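# Plug the cable into the socket and lock it

## Task

Insert the cable's connector into the socket, then engage the connector's lock so it stays secured.

## Robot and tools

Robot: two arms, left_arm and right_arm, each ending in a parallel gripper. Cameras: cam_high (896x504), cam_left_wrist (672x504), cam_right_wrist (672x504). A loose part may occasionally be nudged by an outside push. Anything that falls off the table, or is set down off it and left, fails the job. A camera cable resting on an object or fixture counts as that arm touching it.

Frames. Reported hand positions (metres), end_effector_quat_wxyz, velocities and targets are in the scene frame. Its origin sits at table-top height, halfway between the two nominal arm bases. +z is up, +x points out over the table, and left_arm is on the +y side. Arm names do not match image left and right. Real bases sit somewhat off their nominal spots. A BASES line, if present, gives the calibrated spot. Printed poses can be wrong by a few centimetres, worse at long reach. Offsets you send are instead measured along each arm's own Hand target axes. The gripper's fingers point along its +z and open and close along its y. end_effector_position is the spot between the finger pads, roughly 1 cm short of the tips.

execute_actions: argument actions is a list of actions. Each action is a table of 1 to 15 rows, and each row lasts one control step (1/30 s). A table with fewer than 15 rows repeats its final row until 15 steps are done. Every row has 14 numbers in [-1, 1], always for both arms: left_arm dx, dy, dz, rx, ry, rz, opening, then right_arm in the same order. The first six are an offset, not a pose: they count from that arm's Hand target as it was when the action began, along that Hand target's axes. Rows do not build on one another. The next action starts from the new Hand target, so sending the same offset again moves further. Scale: 1.0 equals 0.6 m or 180 degrees. rx, ry, rz form a single rotation vector. Opening is absolute: +1 is fully open (0.094 m), -1 is shut. Six zeros re-command the current Hand target, which also ends a push against an obstacle. Every call must carry each gripper's intended opening, because a 0 there is itself a command. An empty actions list only returns state and images. cameras picks images: omitted, null or ["all"] gives all; [] gives none; an unknown name invalidates the call.

move: target is either one 14-number row or a list of up to 15 rows, laid out as above. All rows are offsets from the same starting Hand targets, not from the previous row. Paths are straight; grippers take the shorter turn. speed is top path speed in m/s, 0.002 to 2.9, default 0.25 (turn rate up to twice that in rad/s), given once or per target. blend, in m, rounds corners of a list; 0 stops at each point. opening_speed, 0.2 or more per second on the -1 to +1 scale, closes or opens the fingers gradually. blocking=false returns after about 0.5 s while the move continues. A move lasts at least 0.5 s and is cut off at 10 s. A changed opening on a later target only takes effect once everything has come to rest there. Moves do not avoid obstacles or the other arm, and grippers lag, drift and overshoot speed, most with a nearly straight arm. Do not route a path near an arm's own base; it can flip the shoulder posture. The result ends with a move: line: done (at rest within 10 mm and 2 degrees), off_target, moving, held or fault, plus limits=paced (pose clipped) or limits=held (steps withheld). Neither done nor off_target tells you about contact.

wait: seconds from 0 to 10; arms hold their last command and a running move continues. stop: brakes a running move, needing some distance. zoom_image: camera plus region [x0, y0, x1, y1] in pixels from the top-left, at most 504 by 504, on that camera's latest image. finished_scene: ends the scene for good (scene 1, optional); the connection must stay made with the robot no longer helping.

Control behaviour. Each step, commanded orientation is limited to 40 degrees from the measured one. Hand target in a result is the last commanded pose after that limit. Grippers often stop short or sag and tilt due to friction and weight; the next command, even zeros, asks again; otherwise add the missing distance. Small moves may fail or go sideways, so check position and orientation after each one. The clearance check can block commands that bring an arm near the other's forearm, but not gripper-to-gripper contact.

Gripping. grip_measured uses the opening scale; empty it can read up to 2.7 mm wide, and on a hard part up to about 3 mm narrower (0.064). Full force starts around 0.05 below the touching reading (0.11 for small or round parts). Close slowly on fragile parts. To release, command well above grip_measured. Pads push about 50 to 64 N. grip_effort_nm is motor effort (negative closing), not pad force, and has offsets. Joint torques include arm weight and noise; numbers 1 to 3 wrap at ±28 N m. Joint ranges (rad): waist -2.618 to 3.054, shoulder 0.000 to 3.142, elbow 0.000 to 3.142 (straight at 2.901), wrist pitch -1.571 to 1.571, wrist yaw -1.571 to 1.571, wrist roll -2.094 to 2.094. A Joint velocities list reading within noise means that arm is still.

Heat: holding loads, stretched arms or pushing at unreachable poses warm motors. MOTOR HOT at 75 °C; at 90 °C the arm folds and stays idle; at 100 °C it drops.

Avoid: dropping or releasing moving parts, fast impacts, very hard presses, and any hard contact between the two arms, which can end the scene. Any arm stop costs time. The simulation keeps running while you deliberate.

Each tool is called after "Request:" in YAML: its name, and indented under it one key for each argument.

## Session

Request:
execute_actions:
  actions: []

Scene clock: 0.00 s.
left_arm: end_effector_position=(+0.3727, +0.2296, +0.0781) grip_measured=+1.000 grip_effort_nm=n/a end_effector_quat_wxyz=(+0.529, -0.029, +0.844, +0.083) | right_arm: end_effector_position=(+0.3891, -0.2465, +0.0823) grip_measured=+1.000 grip_effort_nm=n/a end_effector_quat_wxyz=(+0.572, +0.013, +0.818, -0.067)
Joint positions: left_arm=[-0.08 1.532 0.36 0.714 -0.254 -0.002 0.094] | right_arm=[0.072 1.517 0.284 0.879 0.234 -0.015 0.094]
Joint velocities: within noise
Joint torques (N m): no reading
Heat: left arm: 39 °C; right arm: 37 °C.
Hand target: left_arm +0.3768, +0.2292, +0.0861; +0.539, -0.031, +0.838, +0.082 | right_arm +0.3937, -0.2460, +0.0932; +0.586, +0.015, +0.807, -0.065
Tool commands: left_gripper/opening=+1.0 right_gripper/opening=+1.0

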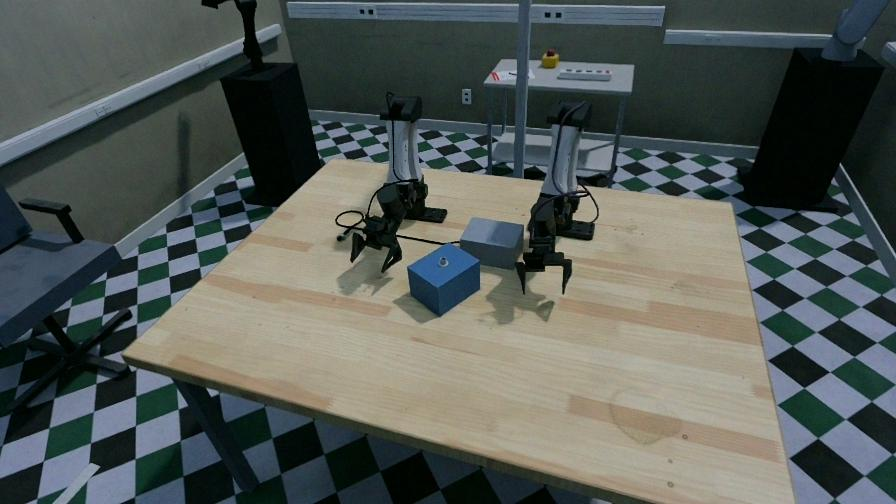

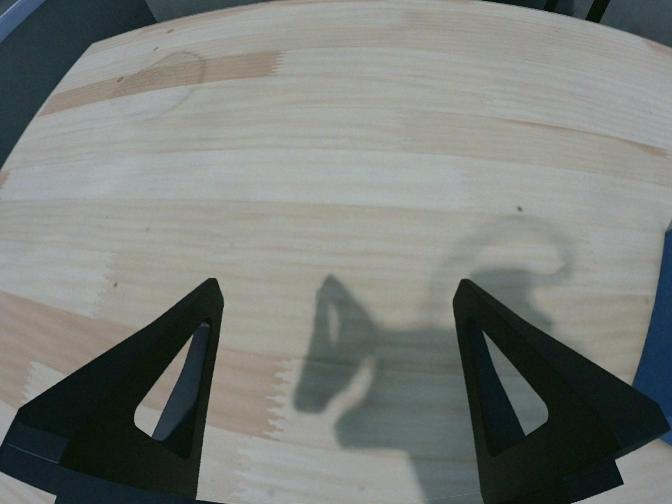

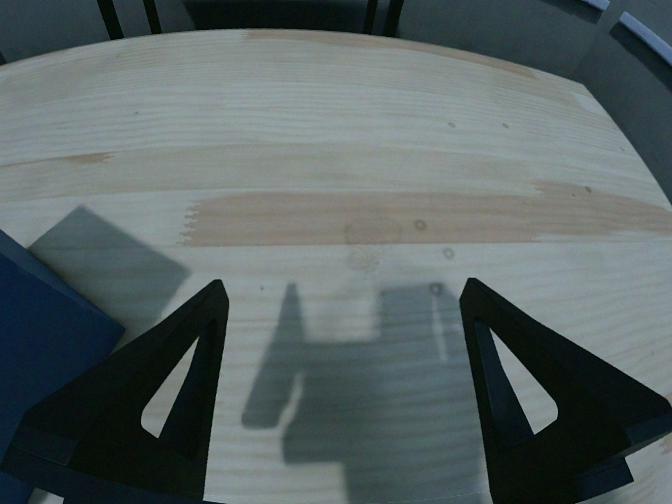

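Request:
zoom_image:
  camera: "cam_high"
  region: [320, 160, 620, 330]

Request:
zoom_image:
  camera: "cam_high"
  region: [390, 220, 530, 320]

Request:
zoom_image:
  camera: "cam_high"
  region: [325, 195, 465, 275]

Scaled by 1.680.

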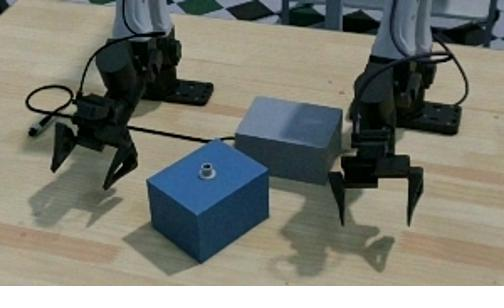

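Scaled by 3.600.

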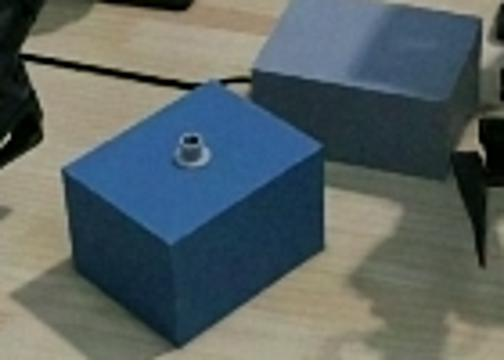

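Scaled by 3.600.

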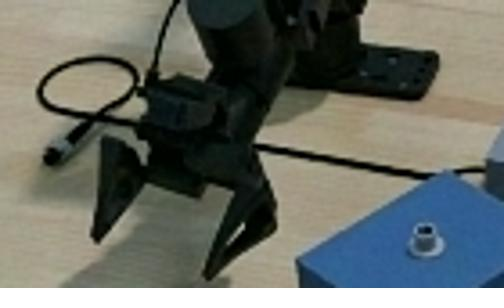

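Request:
move:
  target: [0,0,0,0,0,0,1, -0.160,-0.301,-0.274,0,0.36,0,1]
  speed: 0.25

Scene clock: 58.73 s.
left_arm: end_effector_position=(+0.3723, +0.2296, +0.0774) grip_measured=+1.000 grip_effort_nm=0.037 end_effector_quat_wxyz=(+0.527, -0.029, +0.845, +0.083) | right_arm: end_effector_position=(+0.2497, -0.3960, +0.2387) grip_measured=+1.000 grip_effort_nm=-0.017 end_effector_quat_wxyz=(+0.085, +0.049, +0.994, -0.054)
Joint positions: left_arm=[-0.08 1.532 0.36 0.711 -0.254 -0.002 0.094] | right_arm=[-0.597 1.477 1.658 -1.551 0.012 -0.454 0.094]
Joint velocities: within noise
Joint torques (N m): left_arm=[-0.08 -5.85 5.81 2.36 -0.07 -0.08] | right_arm=[-0.79 -6.38 9.44 0.55 -0.13 -0.06]
Heat: left arm: 40 °C; right arm: 40 °C.
Hand target: left_arm +0.3768, +0.2292, +0.0860; +0.539, -0.031, +0.838, +0.082 | right_arm +0.2502, -0.3999, +0.2499; +0.062, +0.047, +0.996, -0.046
Off the commanded pose: left_arm 0.010 m, 2 deg | right_arm 0.012 m, 3 deg.
joint sent to its limit (right arm) — joint 4 (wrist pitch), lower limit. The joint targets are off in orientation, not in position.
move: off_target (right_arm)

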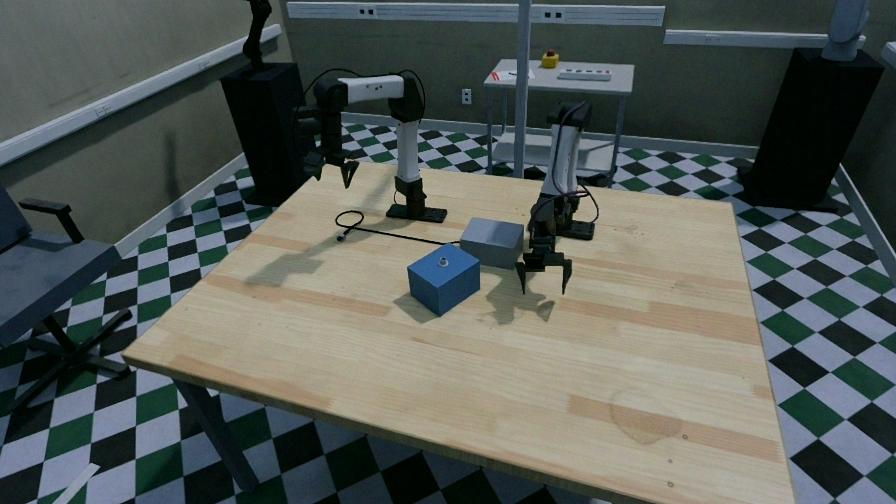

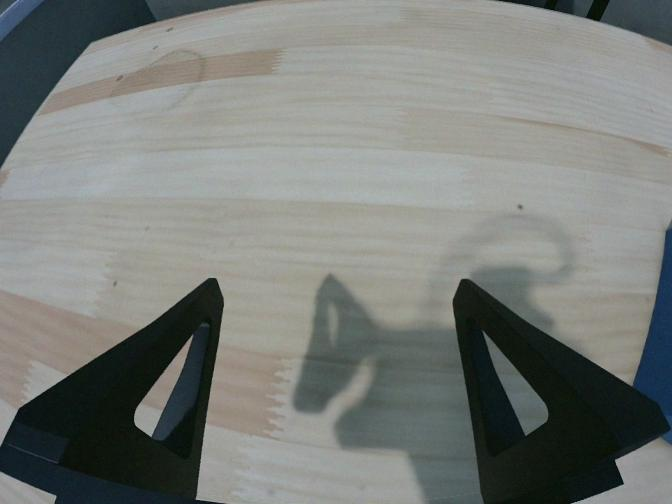

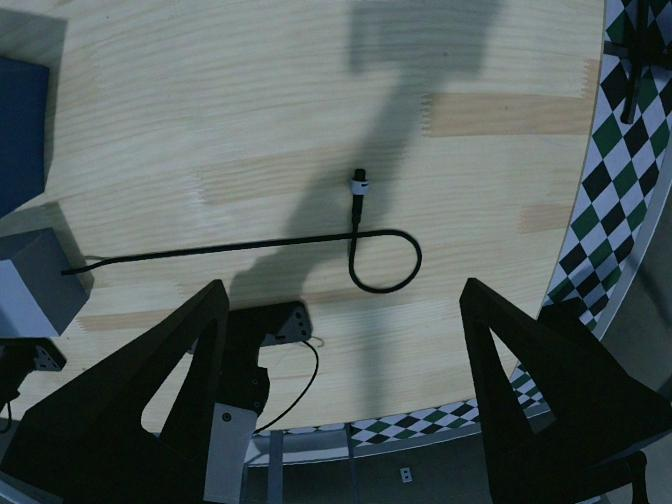

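Request:
zoom_image:
  camera: "cam_right_wrist"
  region: [320, 150, 440, 240]

Request:
zoom_image:
  camera: "cam_high"
  region: [320, 200, 400, 260]

Request:
zoom_image:
  camera: "cam_high"
  region: [400, 235, 490, 295]

Scaled by 4.200 from the camera's 672x504 image, which has a finer 960x720 frame.

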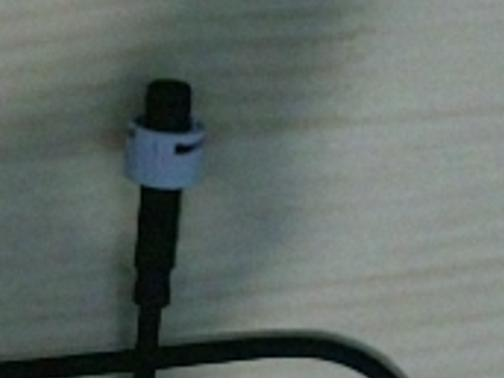

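Scaled by 6.300.

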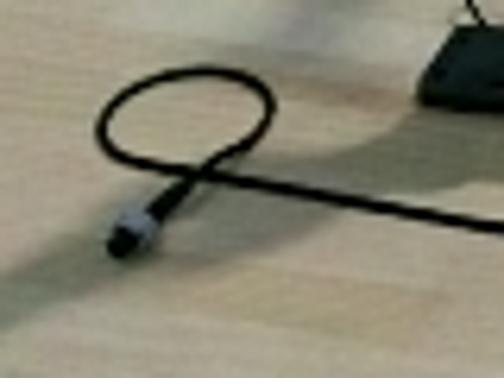

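Scaled by 5.600.

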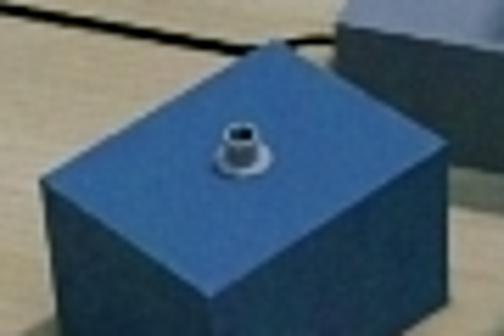

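Request:
move:
  target: [-0.2277,-0.2872,-0.238,0.055,0.362,0.0209,1, 0.0256,0.0172,0.1977,-0.0293,0.0395,-0.0299,1]
  speed: 0.25

Scene clock: 127.93 s.
left_arm: end_effector_position=(+0.3283, +0.0343, +0.2452) grip_measured=+1.000 grip_effort_nm=0.032 end_effector_quat_wxyz=(+0.103, +0.004, +0.993, -0.049) | right_arm: end_effector_position=(+0.2494, -0.3985, +0.1334) grip_measured=+1.000 grip_effort_nm=-0.012 end_effector_quat_wxyz=(-0.003, +0.002, +1.000, -0.004)
Joint positions: left_arm=[-0.506 1.878 2.089 -1.554 -0.015 -0.507 0.094] | right_arm=[-0.607 1.585 1.351 -1.339 0.01 -0.558 0.094]
Joint velocities: within noise
Joint torques (N m): left_arm=[-0.28 -8.25 7.51 0.92 0.05 -0.17] | right_arm=[-0.91 -6.97 5.33 0.38 -0.22 -0.09]
Heat: left arm: 42 °C; right arm: 43 °C.
Hand target: left_arm +0.3296, +0.0304, +0.2504; +0.001, +0.000, +1.000, +0.000 | right_arm +0.2503, -0.4000, +0.1299; +0.001, +0.000, +1.000, -0.001
Off the commanded pose: left_arm 0.007 m, 13 deg | right_arm 0.004 m, 1 deg.
joint sent to its limit (left arm) — joint 4 (wrist pitch), lower limit. The joint targets are off in orientation, not in position.
move: off_target (left_arm)

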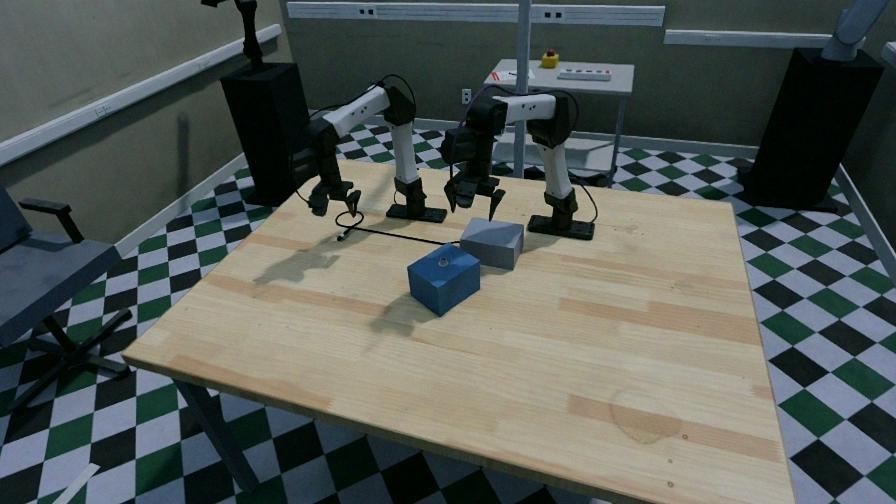

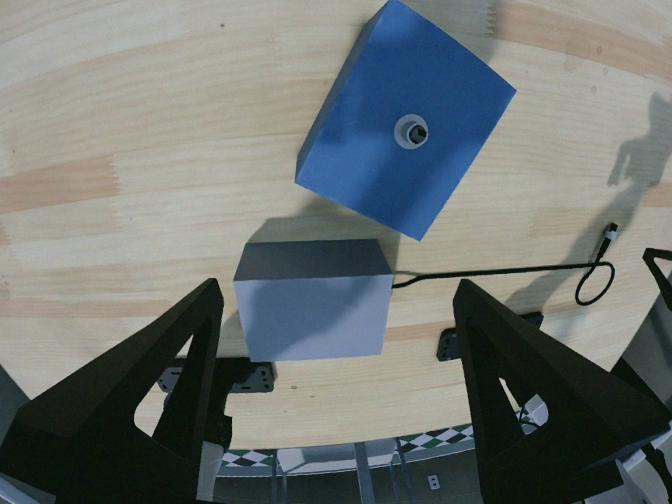

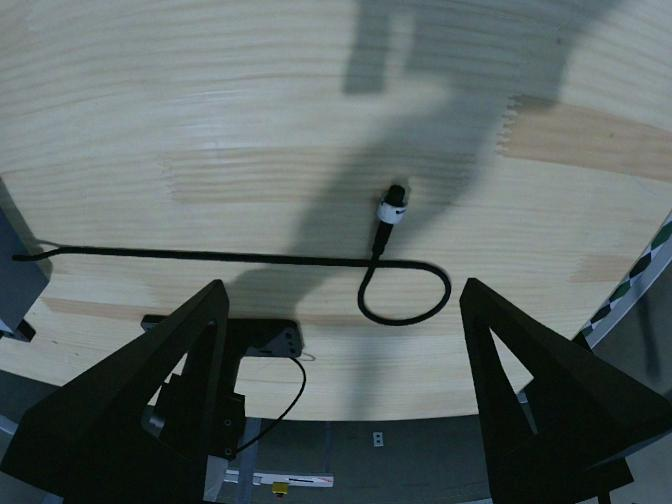

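Request:
zoom_image:
  camera: "cam_right_wrist"
  region: [350, 170, 430, 260]

Request:
zoom_image:
  camera: "cam_left_wrist"
  region: [380, 100, 440, 160]

Scaled by 5.600 from the camera's 672x504 image, which has a finer 960x720 frame.

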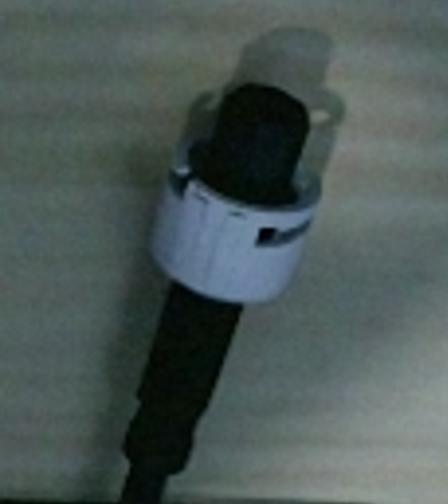

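Scaled by 8.400 from the camera's 672x504 image, which has a finer 960x720 frame.

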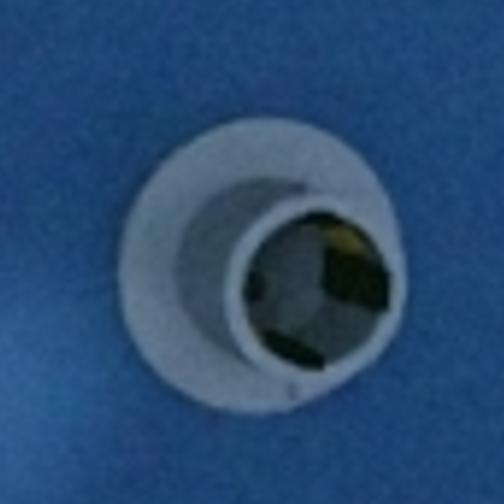

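Request:
move:
  target: [-0.099,-0.1073,0.1507,0,0,0,1, 0.0405,-0.0583,0.1082,0,0,0,1]
  speed: 0.2

Scene clock: 210.80 s.
left_arm: end_effector_position=(+0.3872, -0.0279, +0.1583) grip_measured=+1.000 grip_effort_nm=0.032 end_effector_quat_wxyz=(+0.052, +0.002, +0.998, -0.026) | right_arm: end_effector_position=(+0.2257, -0.4343, +0.0682) grip_measured=+1.000 grip_effort_nm=-0.012 end_effector_quat_wxyz=(-0.003, +0.003, +1.000, -0.002)
Joint positions: left_arm=[-0.558 2.315 2.42 -1.56 -0.012 -0.564 0.094] | right_arm=[-0.763 1.625 1.133 -1.08 0.008 -0.711 0.094]
Joint velocities: within noise
Joint torques (N m): left_arm=[-0.57 -11.26 7.56 0.72 0.07 -0.18] | right_arm=[-0.75 -7.3 5.33 0.38 -0.24 -0.09]
Heat: left arm: 43 °C; right arm: 39 °C.
Hand target: left_arm +0.3894, -0.0340, +0.1601; +0.002, +0.000, +1.000, +0.000 | right_arm +0.2262, -0.4351, +0.0650; +0.001, +0.000, +1.000, -0.001
Off the commanded pose: left_arm 0.007 m, 7 deg | right_arm 0.003 m, 1 deg.
joint read past its limit (left arm) — joint 4 (wrist pitch), lower limit.
joint sent to its limit (left arm) — joint 4 (wrist pitch), lower limit. The joint targets are off in orientation, not in position.
move: off_target (left_arm)

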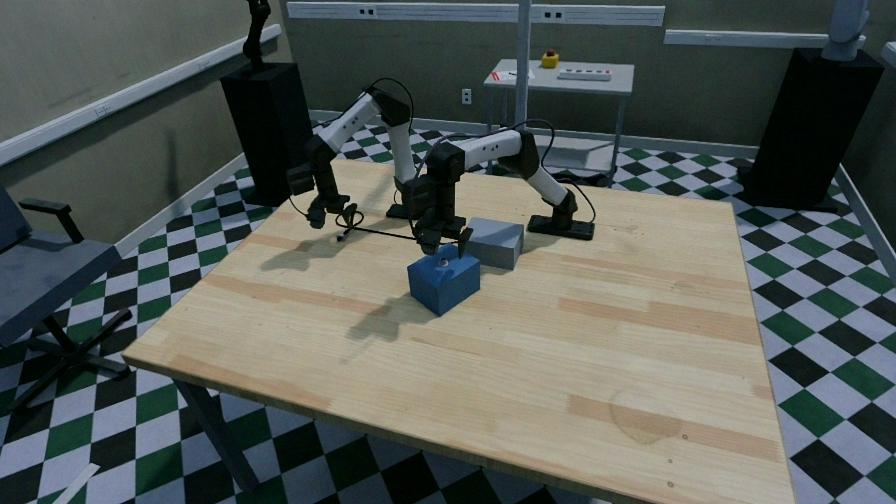

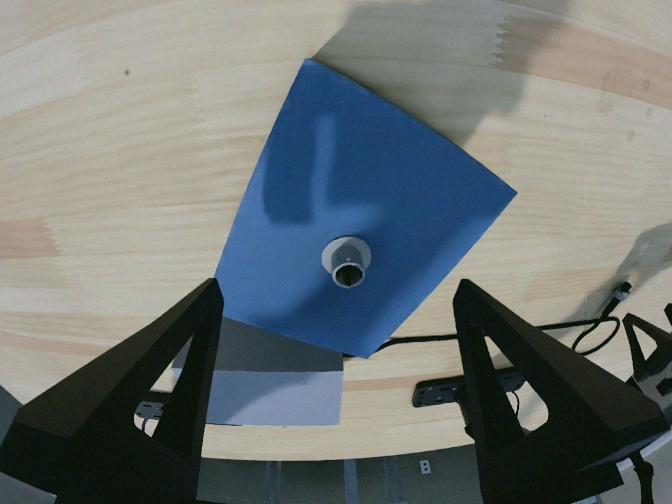

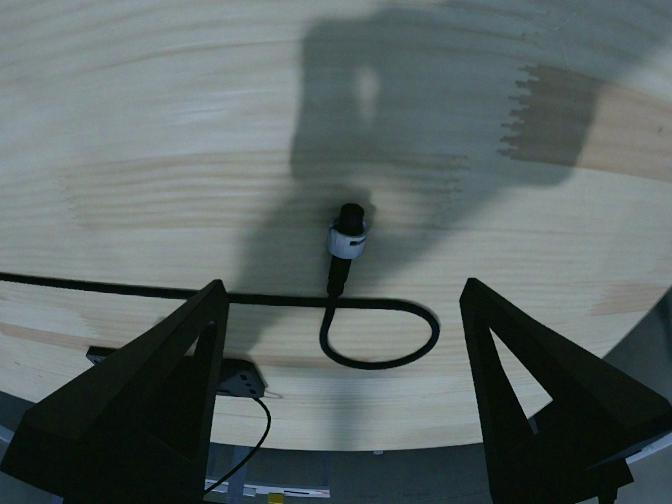

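Request:
zoom_image:
  camera: "cam_left_wrist"
  region: [310, 225, 385, 300]

Request:
zoom_image:
  camera: "cam_right_wrist"
  region: [305, 190, 395, 300]

Scaled by 6.720 from the camera's 672x504 image, which has a finer 960x720 frame.

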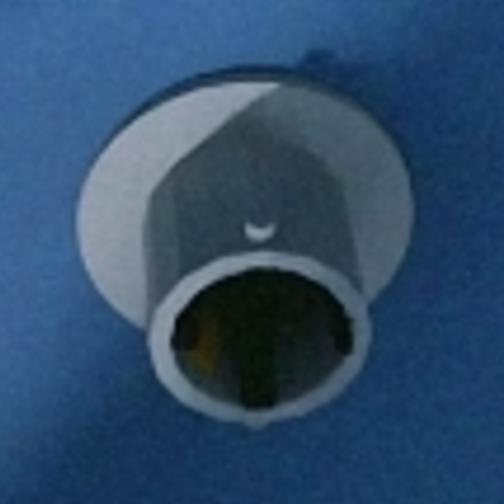

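Scaled by 4.582 from the camera's 672x504 image, which has a finer 960x720 frame.

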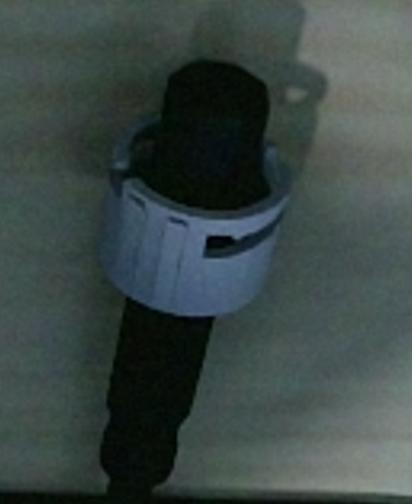

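Request:
move:
  target: [0.0823,0,0.0418,0,-0.2056,0,1, 0,0,0,0,0,0,-0.95]
  speed: 0.15

Scene clock: 279.13 s.
left_arm: end_effector_position=(+0.3377, -0.0324, +0.1189) grip_measured=+1.000 grip_effort_nm=0.037 end_effector_quat_wxyz=(+0.296, +0.008, +0.955, +0.013) | right_arm: end_effector_position=(+0.2260, -0.4345, +0.0682) grip_measured=-0.948 grip_effort_nm=-0.105 end_effector_quat_wxyz=(-0.003, +0.003, +1.000, -0.003)
Joint positions: left_arm=[-0.796 1.792 1.342 -0.692 -0.435 -0.693 0.094] | right_arm=[-0.763 1.625 1.133 -1.079 0.008 -0.712 0.002]
Joint velocities: within noise
Joint torques (N m): left_arm=[-0.62 -12.36 5.96 1.47 -0.46 -0.15] | right_arm=[-0.77 -7.24 5.22 0.34 -0.25 -0.07]
Heat: left arm: 48 °C; right arm: 38 °C.
Hand target: left_arm +0.3401, -0.0341, +0.1350; +0.319, +0.000, +0.948, +0.000 | right_arm +0.2261, -0.4351, +0.0650; +0.001, +0.000, +1.000, -0.001
Off the commanded pose: left_arm 0.016 m, 3 deg | right_arm 0.003 m, 1 deg.
move: off_target (left_arm)

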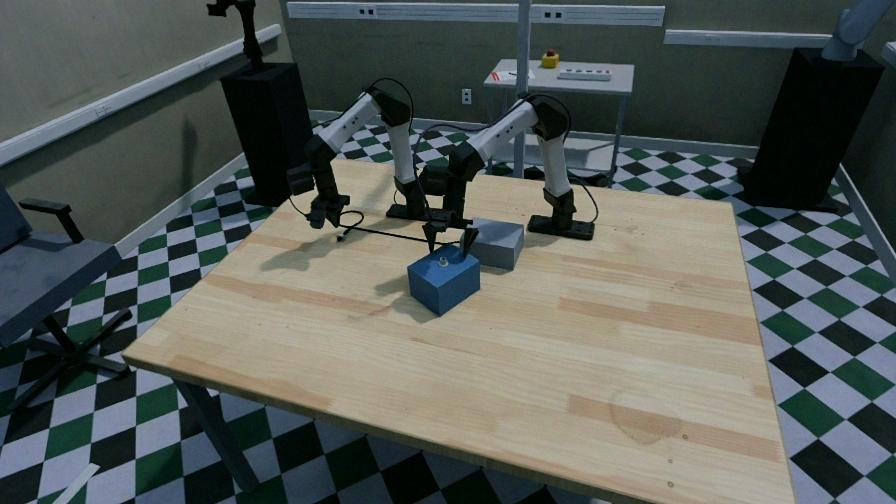

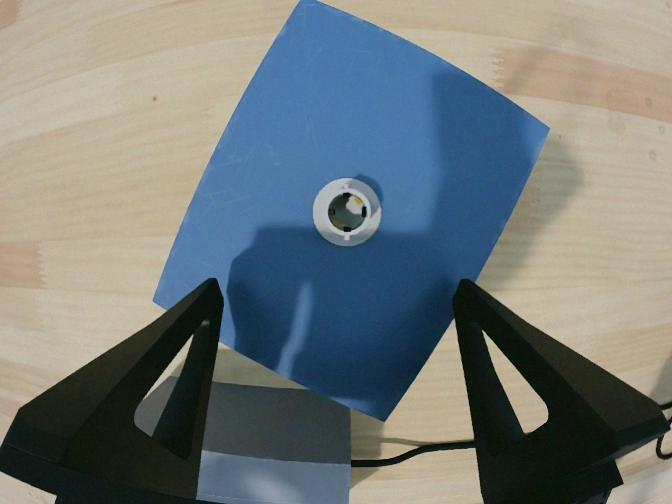

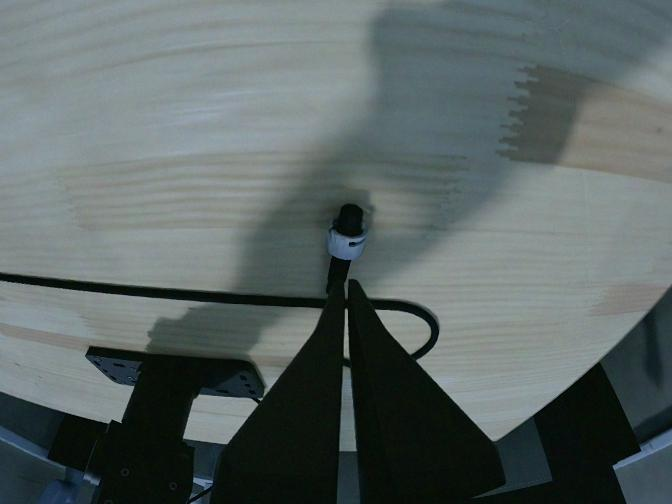

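Request:
zoom_image:
  camera: "cam_left_wrist"
  region: [305, 170, 390, 255]

Request:
zoom_image:
  camera: "cam_right_wrist"
  region: [320, 195, 380, 295]

Scaled by 5.929 from the camera's 672x504 image, which has a finer 960x720 frame.

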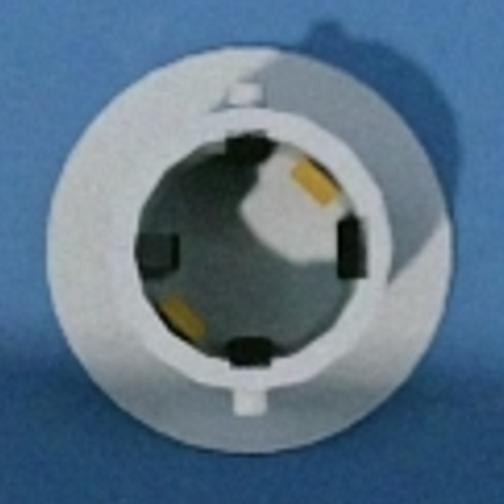

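Scaled by 5.040 from the camera's 672x504 image, which has a finer 960x720 frame.

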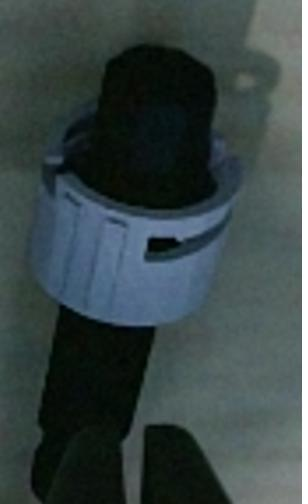

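Request:
move:
  target: [-0.0375,0.2,-0.160,0,0,0,1, -0.0083,0,0.034,0,0.111,0,-0.95]
  speed: 0.15

Scene clock: 382.10 s.
left_arm: end_effector_position=(+0.2999, +0.0857, +0.2157) grip_measured=+1.000 grip_effort_nm=0.037 end_effector_quat_wxyz=(+0.309, +0.000, +0.951, +0.009) | right_arm: end_effector_position=(+0.2248, -0.4313, +0.0389) grip_measured=-0.948 grip_effort_nm=-0.100 end_effector_quat_wxyz=(-0.176, -0.001, +0.984, +0.008)
Joint positions: left_arm=[-0.584 1.34 1.252 -0.95 -0.351 -0.497 0.094] | right_arm=[-0.647 1.923 1.316 -1.267 0.184 -0.577 0.002]
Joint velocities: within noise
Joint torques (N m): left_arm=[0.42 -6.58 7.31 1.52 -0.14 -0.03] | right_arm=[0.36 -9.01 8.76 -0.6 -0.01 0.16]
Heat: left arm: 55 °C; right arm: 38 °C.
Hand target: left_arm +0.3000, +0.0859, +0.2250; +0.319, +0.000, +0.948, +0.000 | right_arm +0.2310, -0.4350, +0.0446; -0.173, +0.001, +0.985, -0.001
Off the commanded pose: left_arm 0.009 m, 2 deg | right_arm 0.009 m, 1 deg.
move: done

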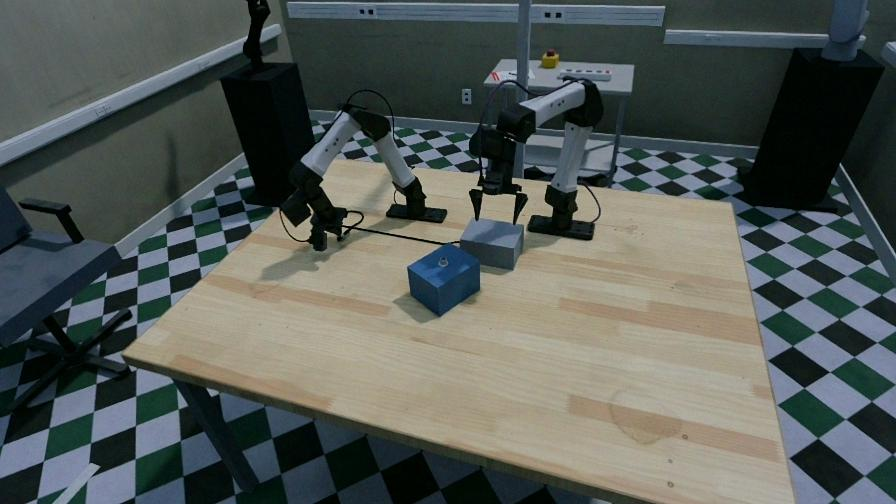

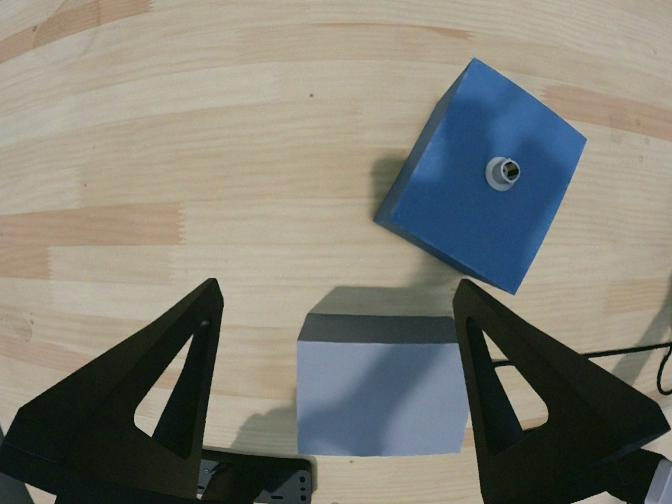

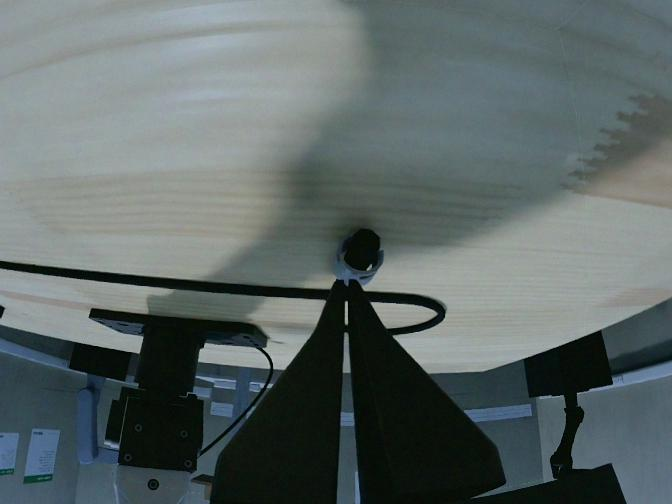

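Request:
zoom_image:
  camera: "cam_right_wrist"
  region: [325, 215, 395, 295]

Scaled by 6.300 from the camera's 672x504 image, which has a finer 960x720 frame.

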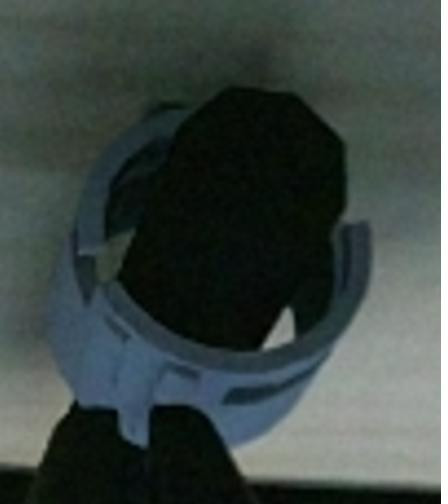

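Request:
move:
  target: [0,0,0,0,0,0,1, 0.0865,0.0008,-0.0137,-0.0074,-0.1104,0.0378,0.1]
  speed: 0.15

Scene clock: 525.07 s.
left_arm: end_effector_position=(+0.2995, +0.0858, +0.2154) grip_measured=+1.000 grip_effort_nm=0.037 end_effector_quat_wxyz=(+0.308, +0.001, +0.951, +0.010) | right_arm: end_effector_position=(+0.1840, -0.4335, +0.0673) grip_measured=+0.098 grip_effort_nm=0.076 end_effector_quat_wxyz=(-0.014, +0.063, +0.998, +0.007)
Joint positions: left_arm=[-0.584 1.34 1.252 -0.952 -0.35 -0.496 0.094] | right_arm=[-0.87 1.538 1.04 -1.103 0.01 -0.699 0.052]
Joint velocities: within noise
Joint torques (N m): left_arm=[0.5 -6.61 7.36 1.54 -0.13 0] | right_arm=[-0.8 -9.06 5.15 0.3 -0.2 -0.11]
Heat: left arm: 44 °C; right arm: 42 °C.
Hand target: left_arm +0.3000, +0.0859, +0.2250; +0.319, +0.000, +0.948, +0.000 | right_arm +0.1851, -0.4345, +0.0700; +0.000, +0.061, +0.998, +0.001
Off the commanded pose: left_arm 0.010 m, 2 deg | right_arm 0.003 m, 2 deg.
move: done

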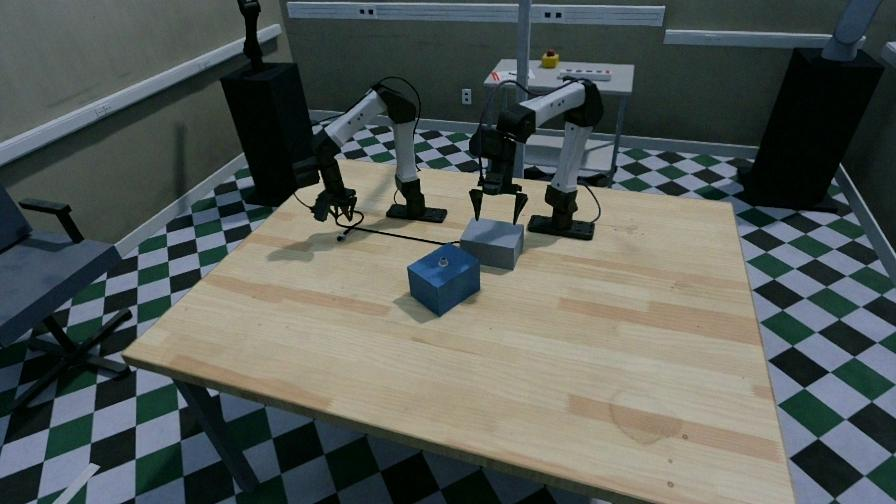

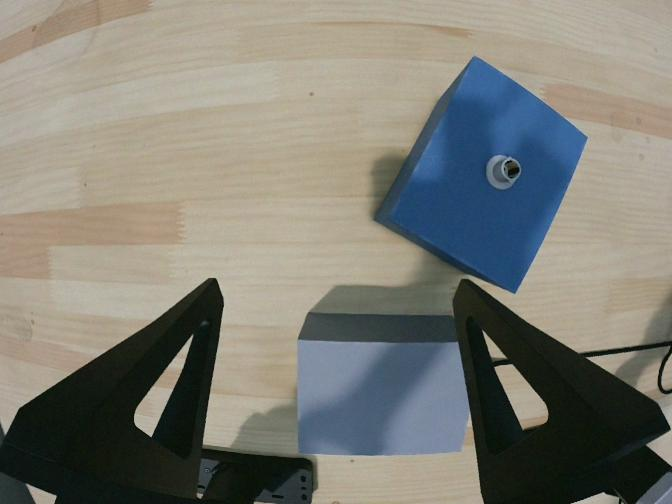

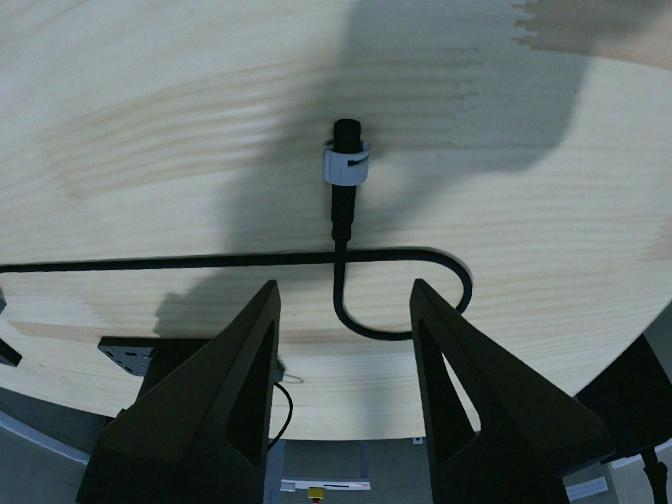

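Request:
zoom_image:
  camera: "cam_right_wrist"
  region: [290, 100, 400, 290]

Scaled by 2.653 from the camera's 672x504 image, which has a finer 960x720 frame.

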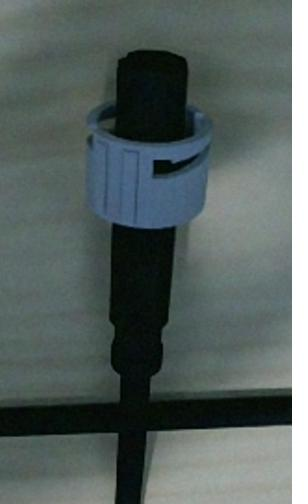

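Request:
move:
  target: [0,0,0,0,0,0,1, -0.005,0.0006,0.0892,0,0,0.011,0.1]
  speed: 0.1
  cameras: ["cam_high","cam_right_wrist"]

Scene clock: 557.83 s.
left_arm: end_effector_position=(+0.2994, +0.0858, +0.2153) grip_measured=+1.000 grip_effort_nm=0.042 end_effector_quat_wxyz=(+0.308, +0.001, +0.951, +0.010) | right_arm: end_effector_position=(+0.1863, -0.4356, +0.0196) grip_measured=+0.098 grip_effort_nm=0.081 end_effector_quat_wxyz=(-0.004, +0.074, +0.997, -0.001)
Joint positions: left_arm=[-0.584 1.34 1.252 -0.952 -0.35 -0.496 0.094] | right_arm=[-0.87 1.594 0.894 -0.875 0.008 -0.677 0.052]
Joint velocities: within noise
Joint torques (N m): left_arm=[0.49 -6.63 7.36 1.55 -0.12 0.01] | right_arm=[-0.14 -6.58 5 0.4 -0.25 0.17]
Heat: left arm: 44 °C; right arm: 41 °C.
Hand target: left_arm +0.3000, +0.0860, +0.2250; +0.319, +0.000, +0.948, +0.000 | right_arm +0.1881, -0.4345, +0.0165; +0.000, +0.078, +0.997, +0.000
Off the commanded pose: left_arm 0.010 m, 2 deg | right_arm 0.004 m, 1 deg.
move: done
Images, in order (width x height): cam_high 896x504, cam_right_wrist 672x504.

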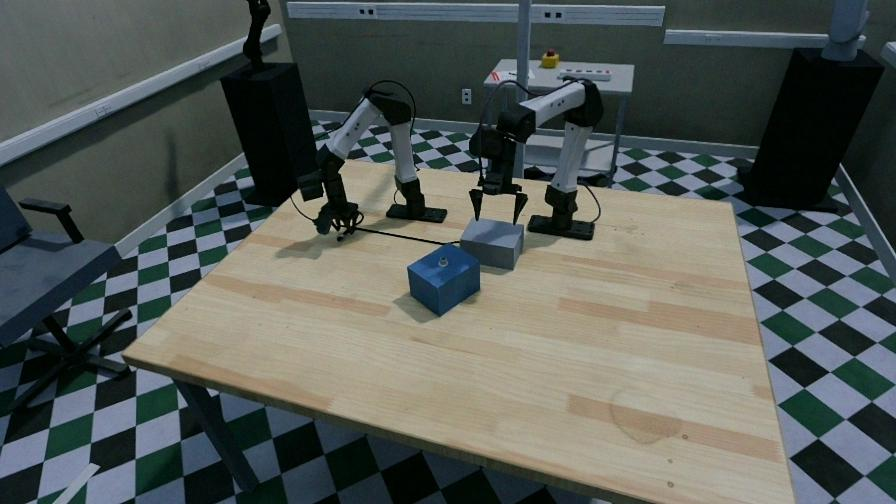

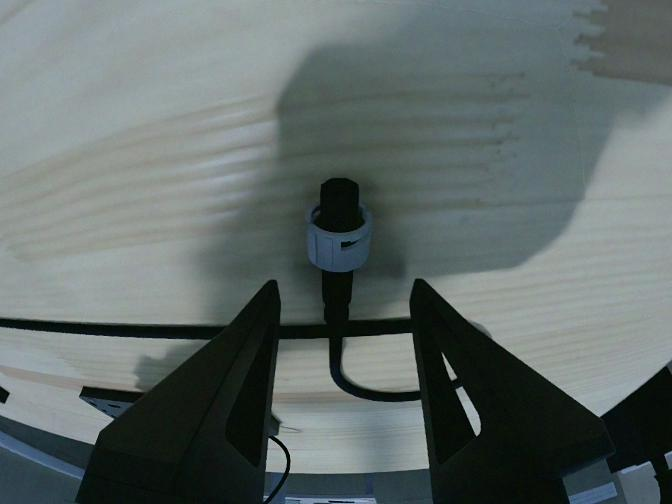

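Request:
zoom_image:
  camera: "cam_right_wrist"
  region: [260, 170, 430, 350]

Scaled by 2.800 from the camera's 672x504 image, which has a finer 960x720 frame.

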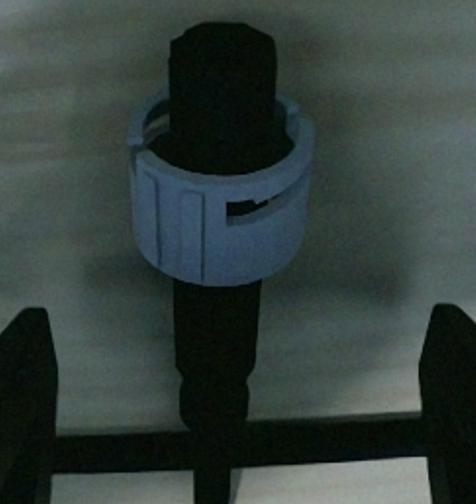

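Request:
move:
  target: [0,0,0,0,0,0,1, -0.0033,0.0055,0.01,0,0,0,0.1]
  speed: 0.05
  cameras: ["cam_right_wrist"]

Scene clock: 587.33 s.
left_arm: end_effector_position=(+0.2994, +0.0857, +0.2153) grip_measured=+1.000 grip_effort_nm=0.037 end_effector_quat_wxyz=(+0.308, +0.001, +0.951, +0.010) | right_arm: end_effector_position=(+0.1880, -0.4340, +0.0140) grip_measured=+0.098 grip_effort_nm=0.076 end_effector_quat_wxyz=(-0.004, +0.077, +0.997, -0.002)
Joint positions: left_arm=[-0.584 1.34 1.252 -0.952 -0.35 -0.496 0.094] | right_arm=[-0.861 1.602 0.878 -0.849 0.008 -0.662 0.052]
Joint velocities: within noise
Joint torques (N m): left_arm=[0.44 -6.61 7.31 1.54 -0.14 -0.01] | right_arm=[0.43 -6.27 4.82 0.39 -0.26 0.16]
Heat: left arm: 44 °C; right arm: 40 °C.
Hand target: left_arm +0.3000, +0.0859, +0.2250; +0.319, +0.000, +0.948, +0.000 | right_arm +0.1905, -0.4315, +0.0104; +0.000, +0.078, +0.997, +0.001
Off the commanded pose: left_arm 0.010 m, 2 deg | right_arm 0.005 m, 1 deg.
move: done
Images, in order (width x height): cam_right_wrist 672x504.

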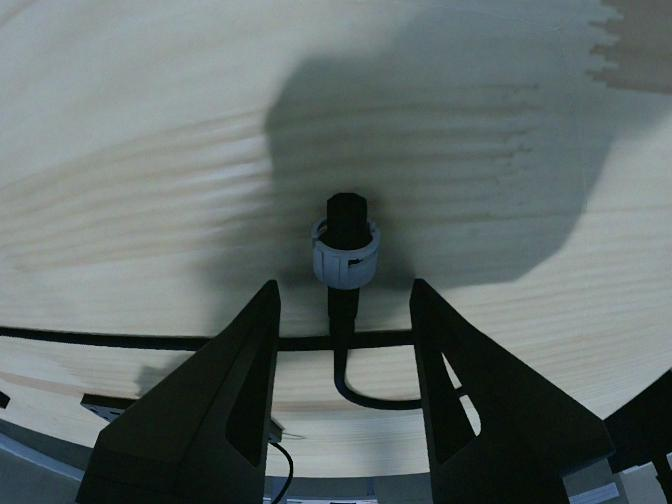

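Request:
move:
  target: [0,0,0,0,0,0,1, 0,0,0,0,0,0,-0.9]
  speed: 0.05
  opening_speed: 0.4
  cameras: ["cam_right_wrist"]

Scene clock: 599.07 s.
left_arm: end_effector_position=(+0.2994, +0.0857, +0.2153) grip_measured=+1.000 grip_effort_nm=0.037 end_effector_quat_wxyz=(+0.308, +0.001, +0.951, +0.010) | right_arm: end_effector_position=(+0.1883, -0.4343, +0.0140) grip_measured=-0.811 grip_effort_nm=-1.033 end_effector_quat_wxyz=(-0.003, +0.077, +0.997, -0.002)
Joint positions: left_arm=[-0.584 1.34 1.252 -0.952 -0.35 -0.496 0.094] | right_arm=[-0.861 1.602 0.878 -0.847 0.007 -0.661 0.009]
Joint velocities: within noise
Joint torques (N m): left_arm=[0.46 -6.64 7.32 1.54 -0.14 -0.01] | right_arm=[0.44 -6.42 4.74 0.39 -0.25 0.15]
Heat: left arm: 43 °C; right arm: 39 °C.
Hand target: left_arm +0.3000, +0.0859, +0.2250; +0.319, +0.000, +0.948, +0.000 | right_arm +0.1905, -0.4315, +0.0104; +0.000, +0.078, +0.997, +0.001
Off the commanded pose: left_arm 0.010 m, 2 deg | right_arm 0.005 m, 0 deg.
move: done
Images, in order (width x height): cam_right_wrist 672x504.

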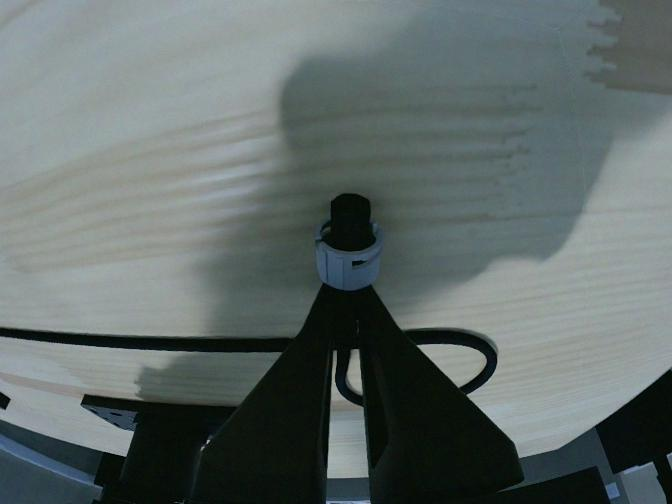

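Request:
move:
  target:
    - [0,0,0,0,0,0,1, 0,0,-0.1077,0,0,0,-0.9]
    - [0,0,0,0,0,0,1, -0.1332,0.3273,-0.1077,0,0,-0.55,-0.9]
  speed: [0.1,0.25]
  blend: [0.01,0]

Scene clock: 656.27 s.
left_arm: end_effector_position=(+0.2994, +0.0857, +0.2153) grip_measured=+1.000 grip_effort_nm=0.046 end_effector_quat_wxyz=(+0.308, +0.001, +0.951, +0.010) | right_arm: end_effector_position=(+0.2912, -0.2530, +0.0677) grip_measured=-0.812 grip_effort_nm=-1.043 end_effector_quat_wxyz=(+0.010, +0.701, -0.713, -0.005)
Joint positions: left_arm=[-0.584 1.34 1.252 -0.952 -0.35 -0.496 0.094] | right_arm=[-0.051 1.629 1.134 -1.097 0.007 -1.56 0.009]
Joint velocities: within noise
Joint torques (N m): left_arm=[0.47 -6.64 7.3 1.54 -0.13 -0.01] | right_arm=[0.17 -6.84 9.61 -0.04 -0.22 -0.07]
Heat: left arm: 43 °C; right arm: 39 °C.
Hand target: left_arm +0.3000, +0.0859, +0.2250; +0.319, +0.000, +0.948, +0.000 | right_arm +0.3000, -0.2500, +0.0752; +0.000, +0.708, -0.707, +0.000
Off the commanded pose: left_arm 0.010 m, 2 deg | right_arm 0.012 m, 2 deg.
move: off_target (right_arm)

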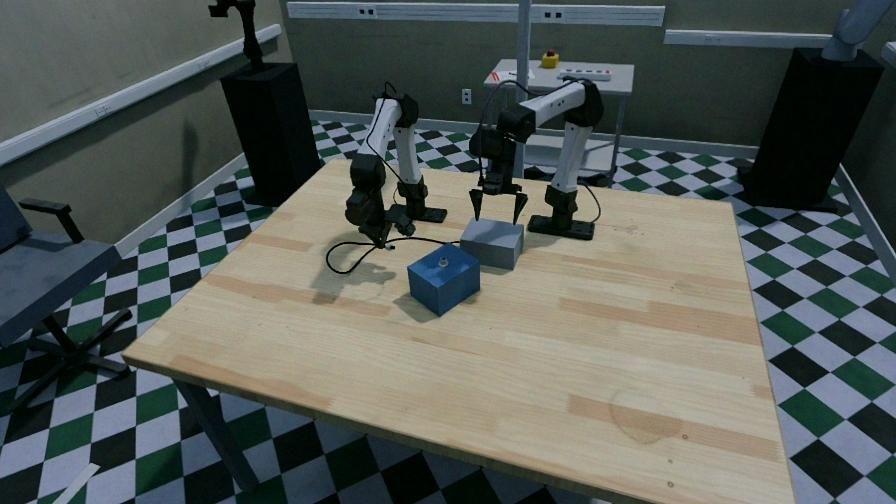

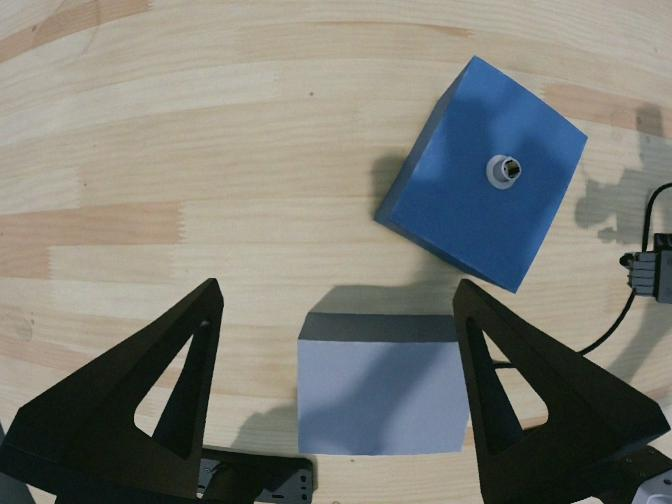

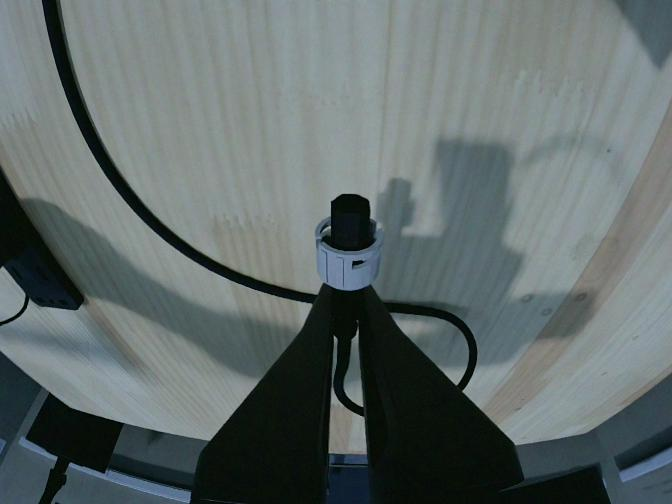

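Request:
zoom_image:
  camera: "cam_right_wrist"
  region: [300, 180, 400, 300]

Request:
zoom_image:
  camera: "cam_left_wrist"
  region: [592, 200, 672, 320]

Scaled by 4.200 from the camera's 672x504 image, which has a finer 960x720 frame.

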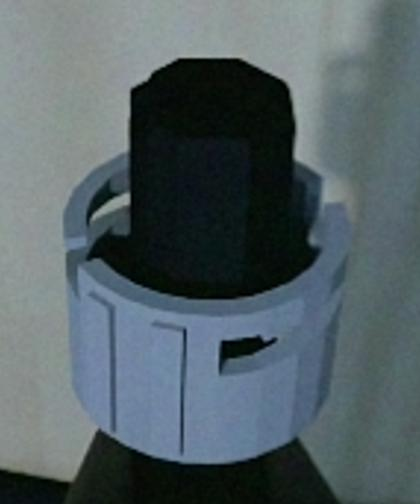

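Scaled by 4.200 from the camera's 672x504 image, which has a finer 960x720 frame.

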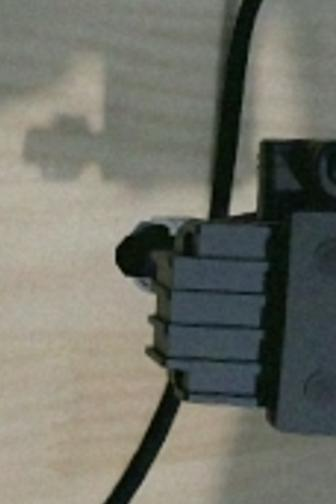

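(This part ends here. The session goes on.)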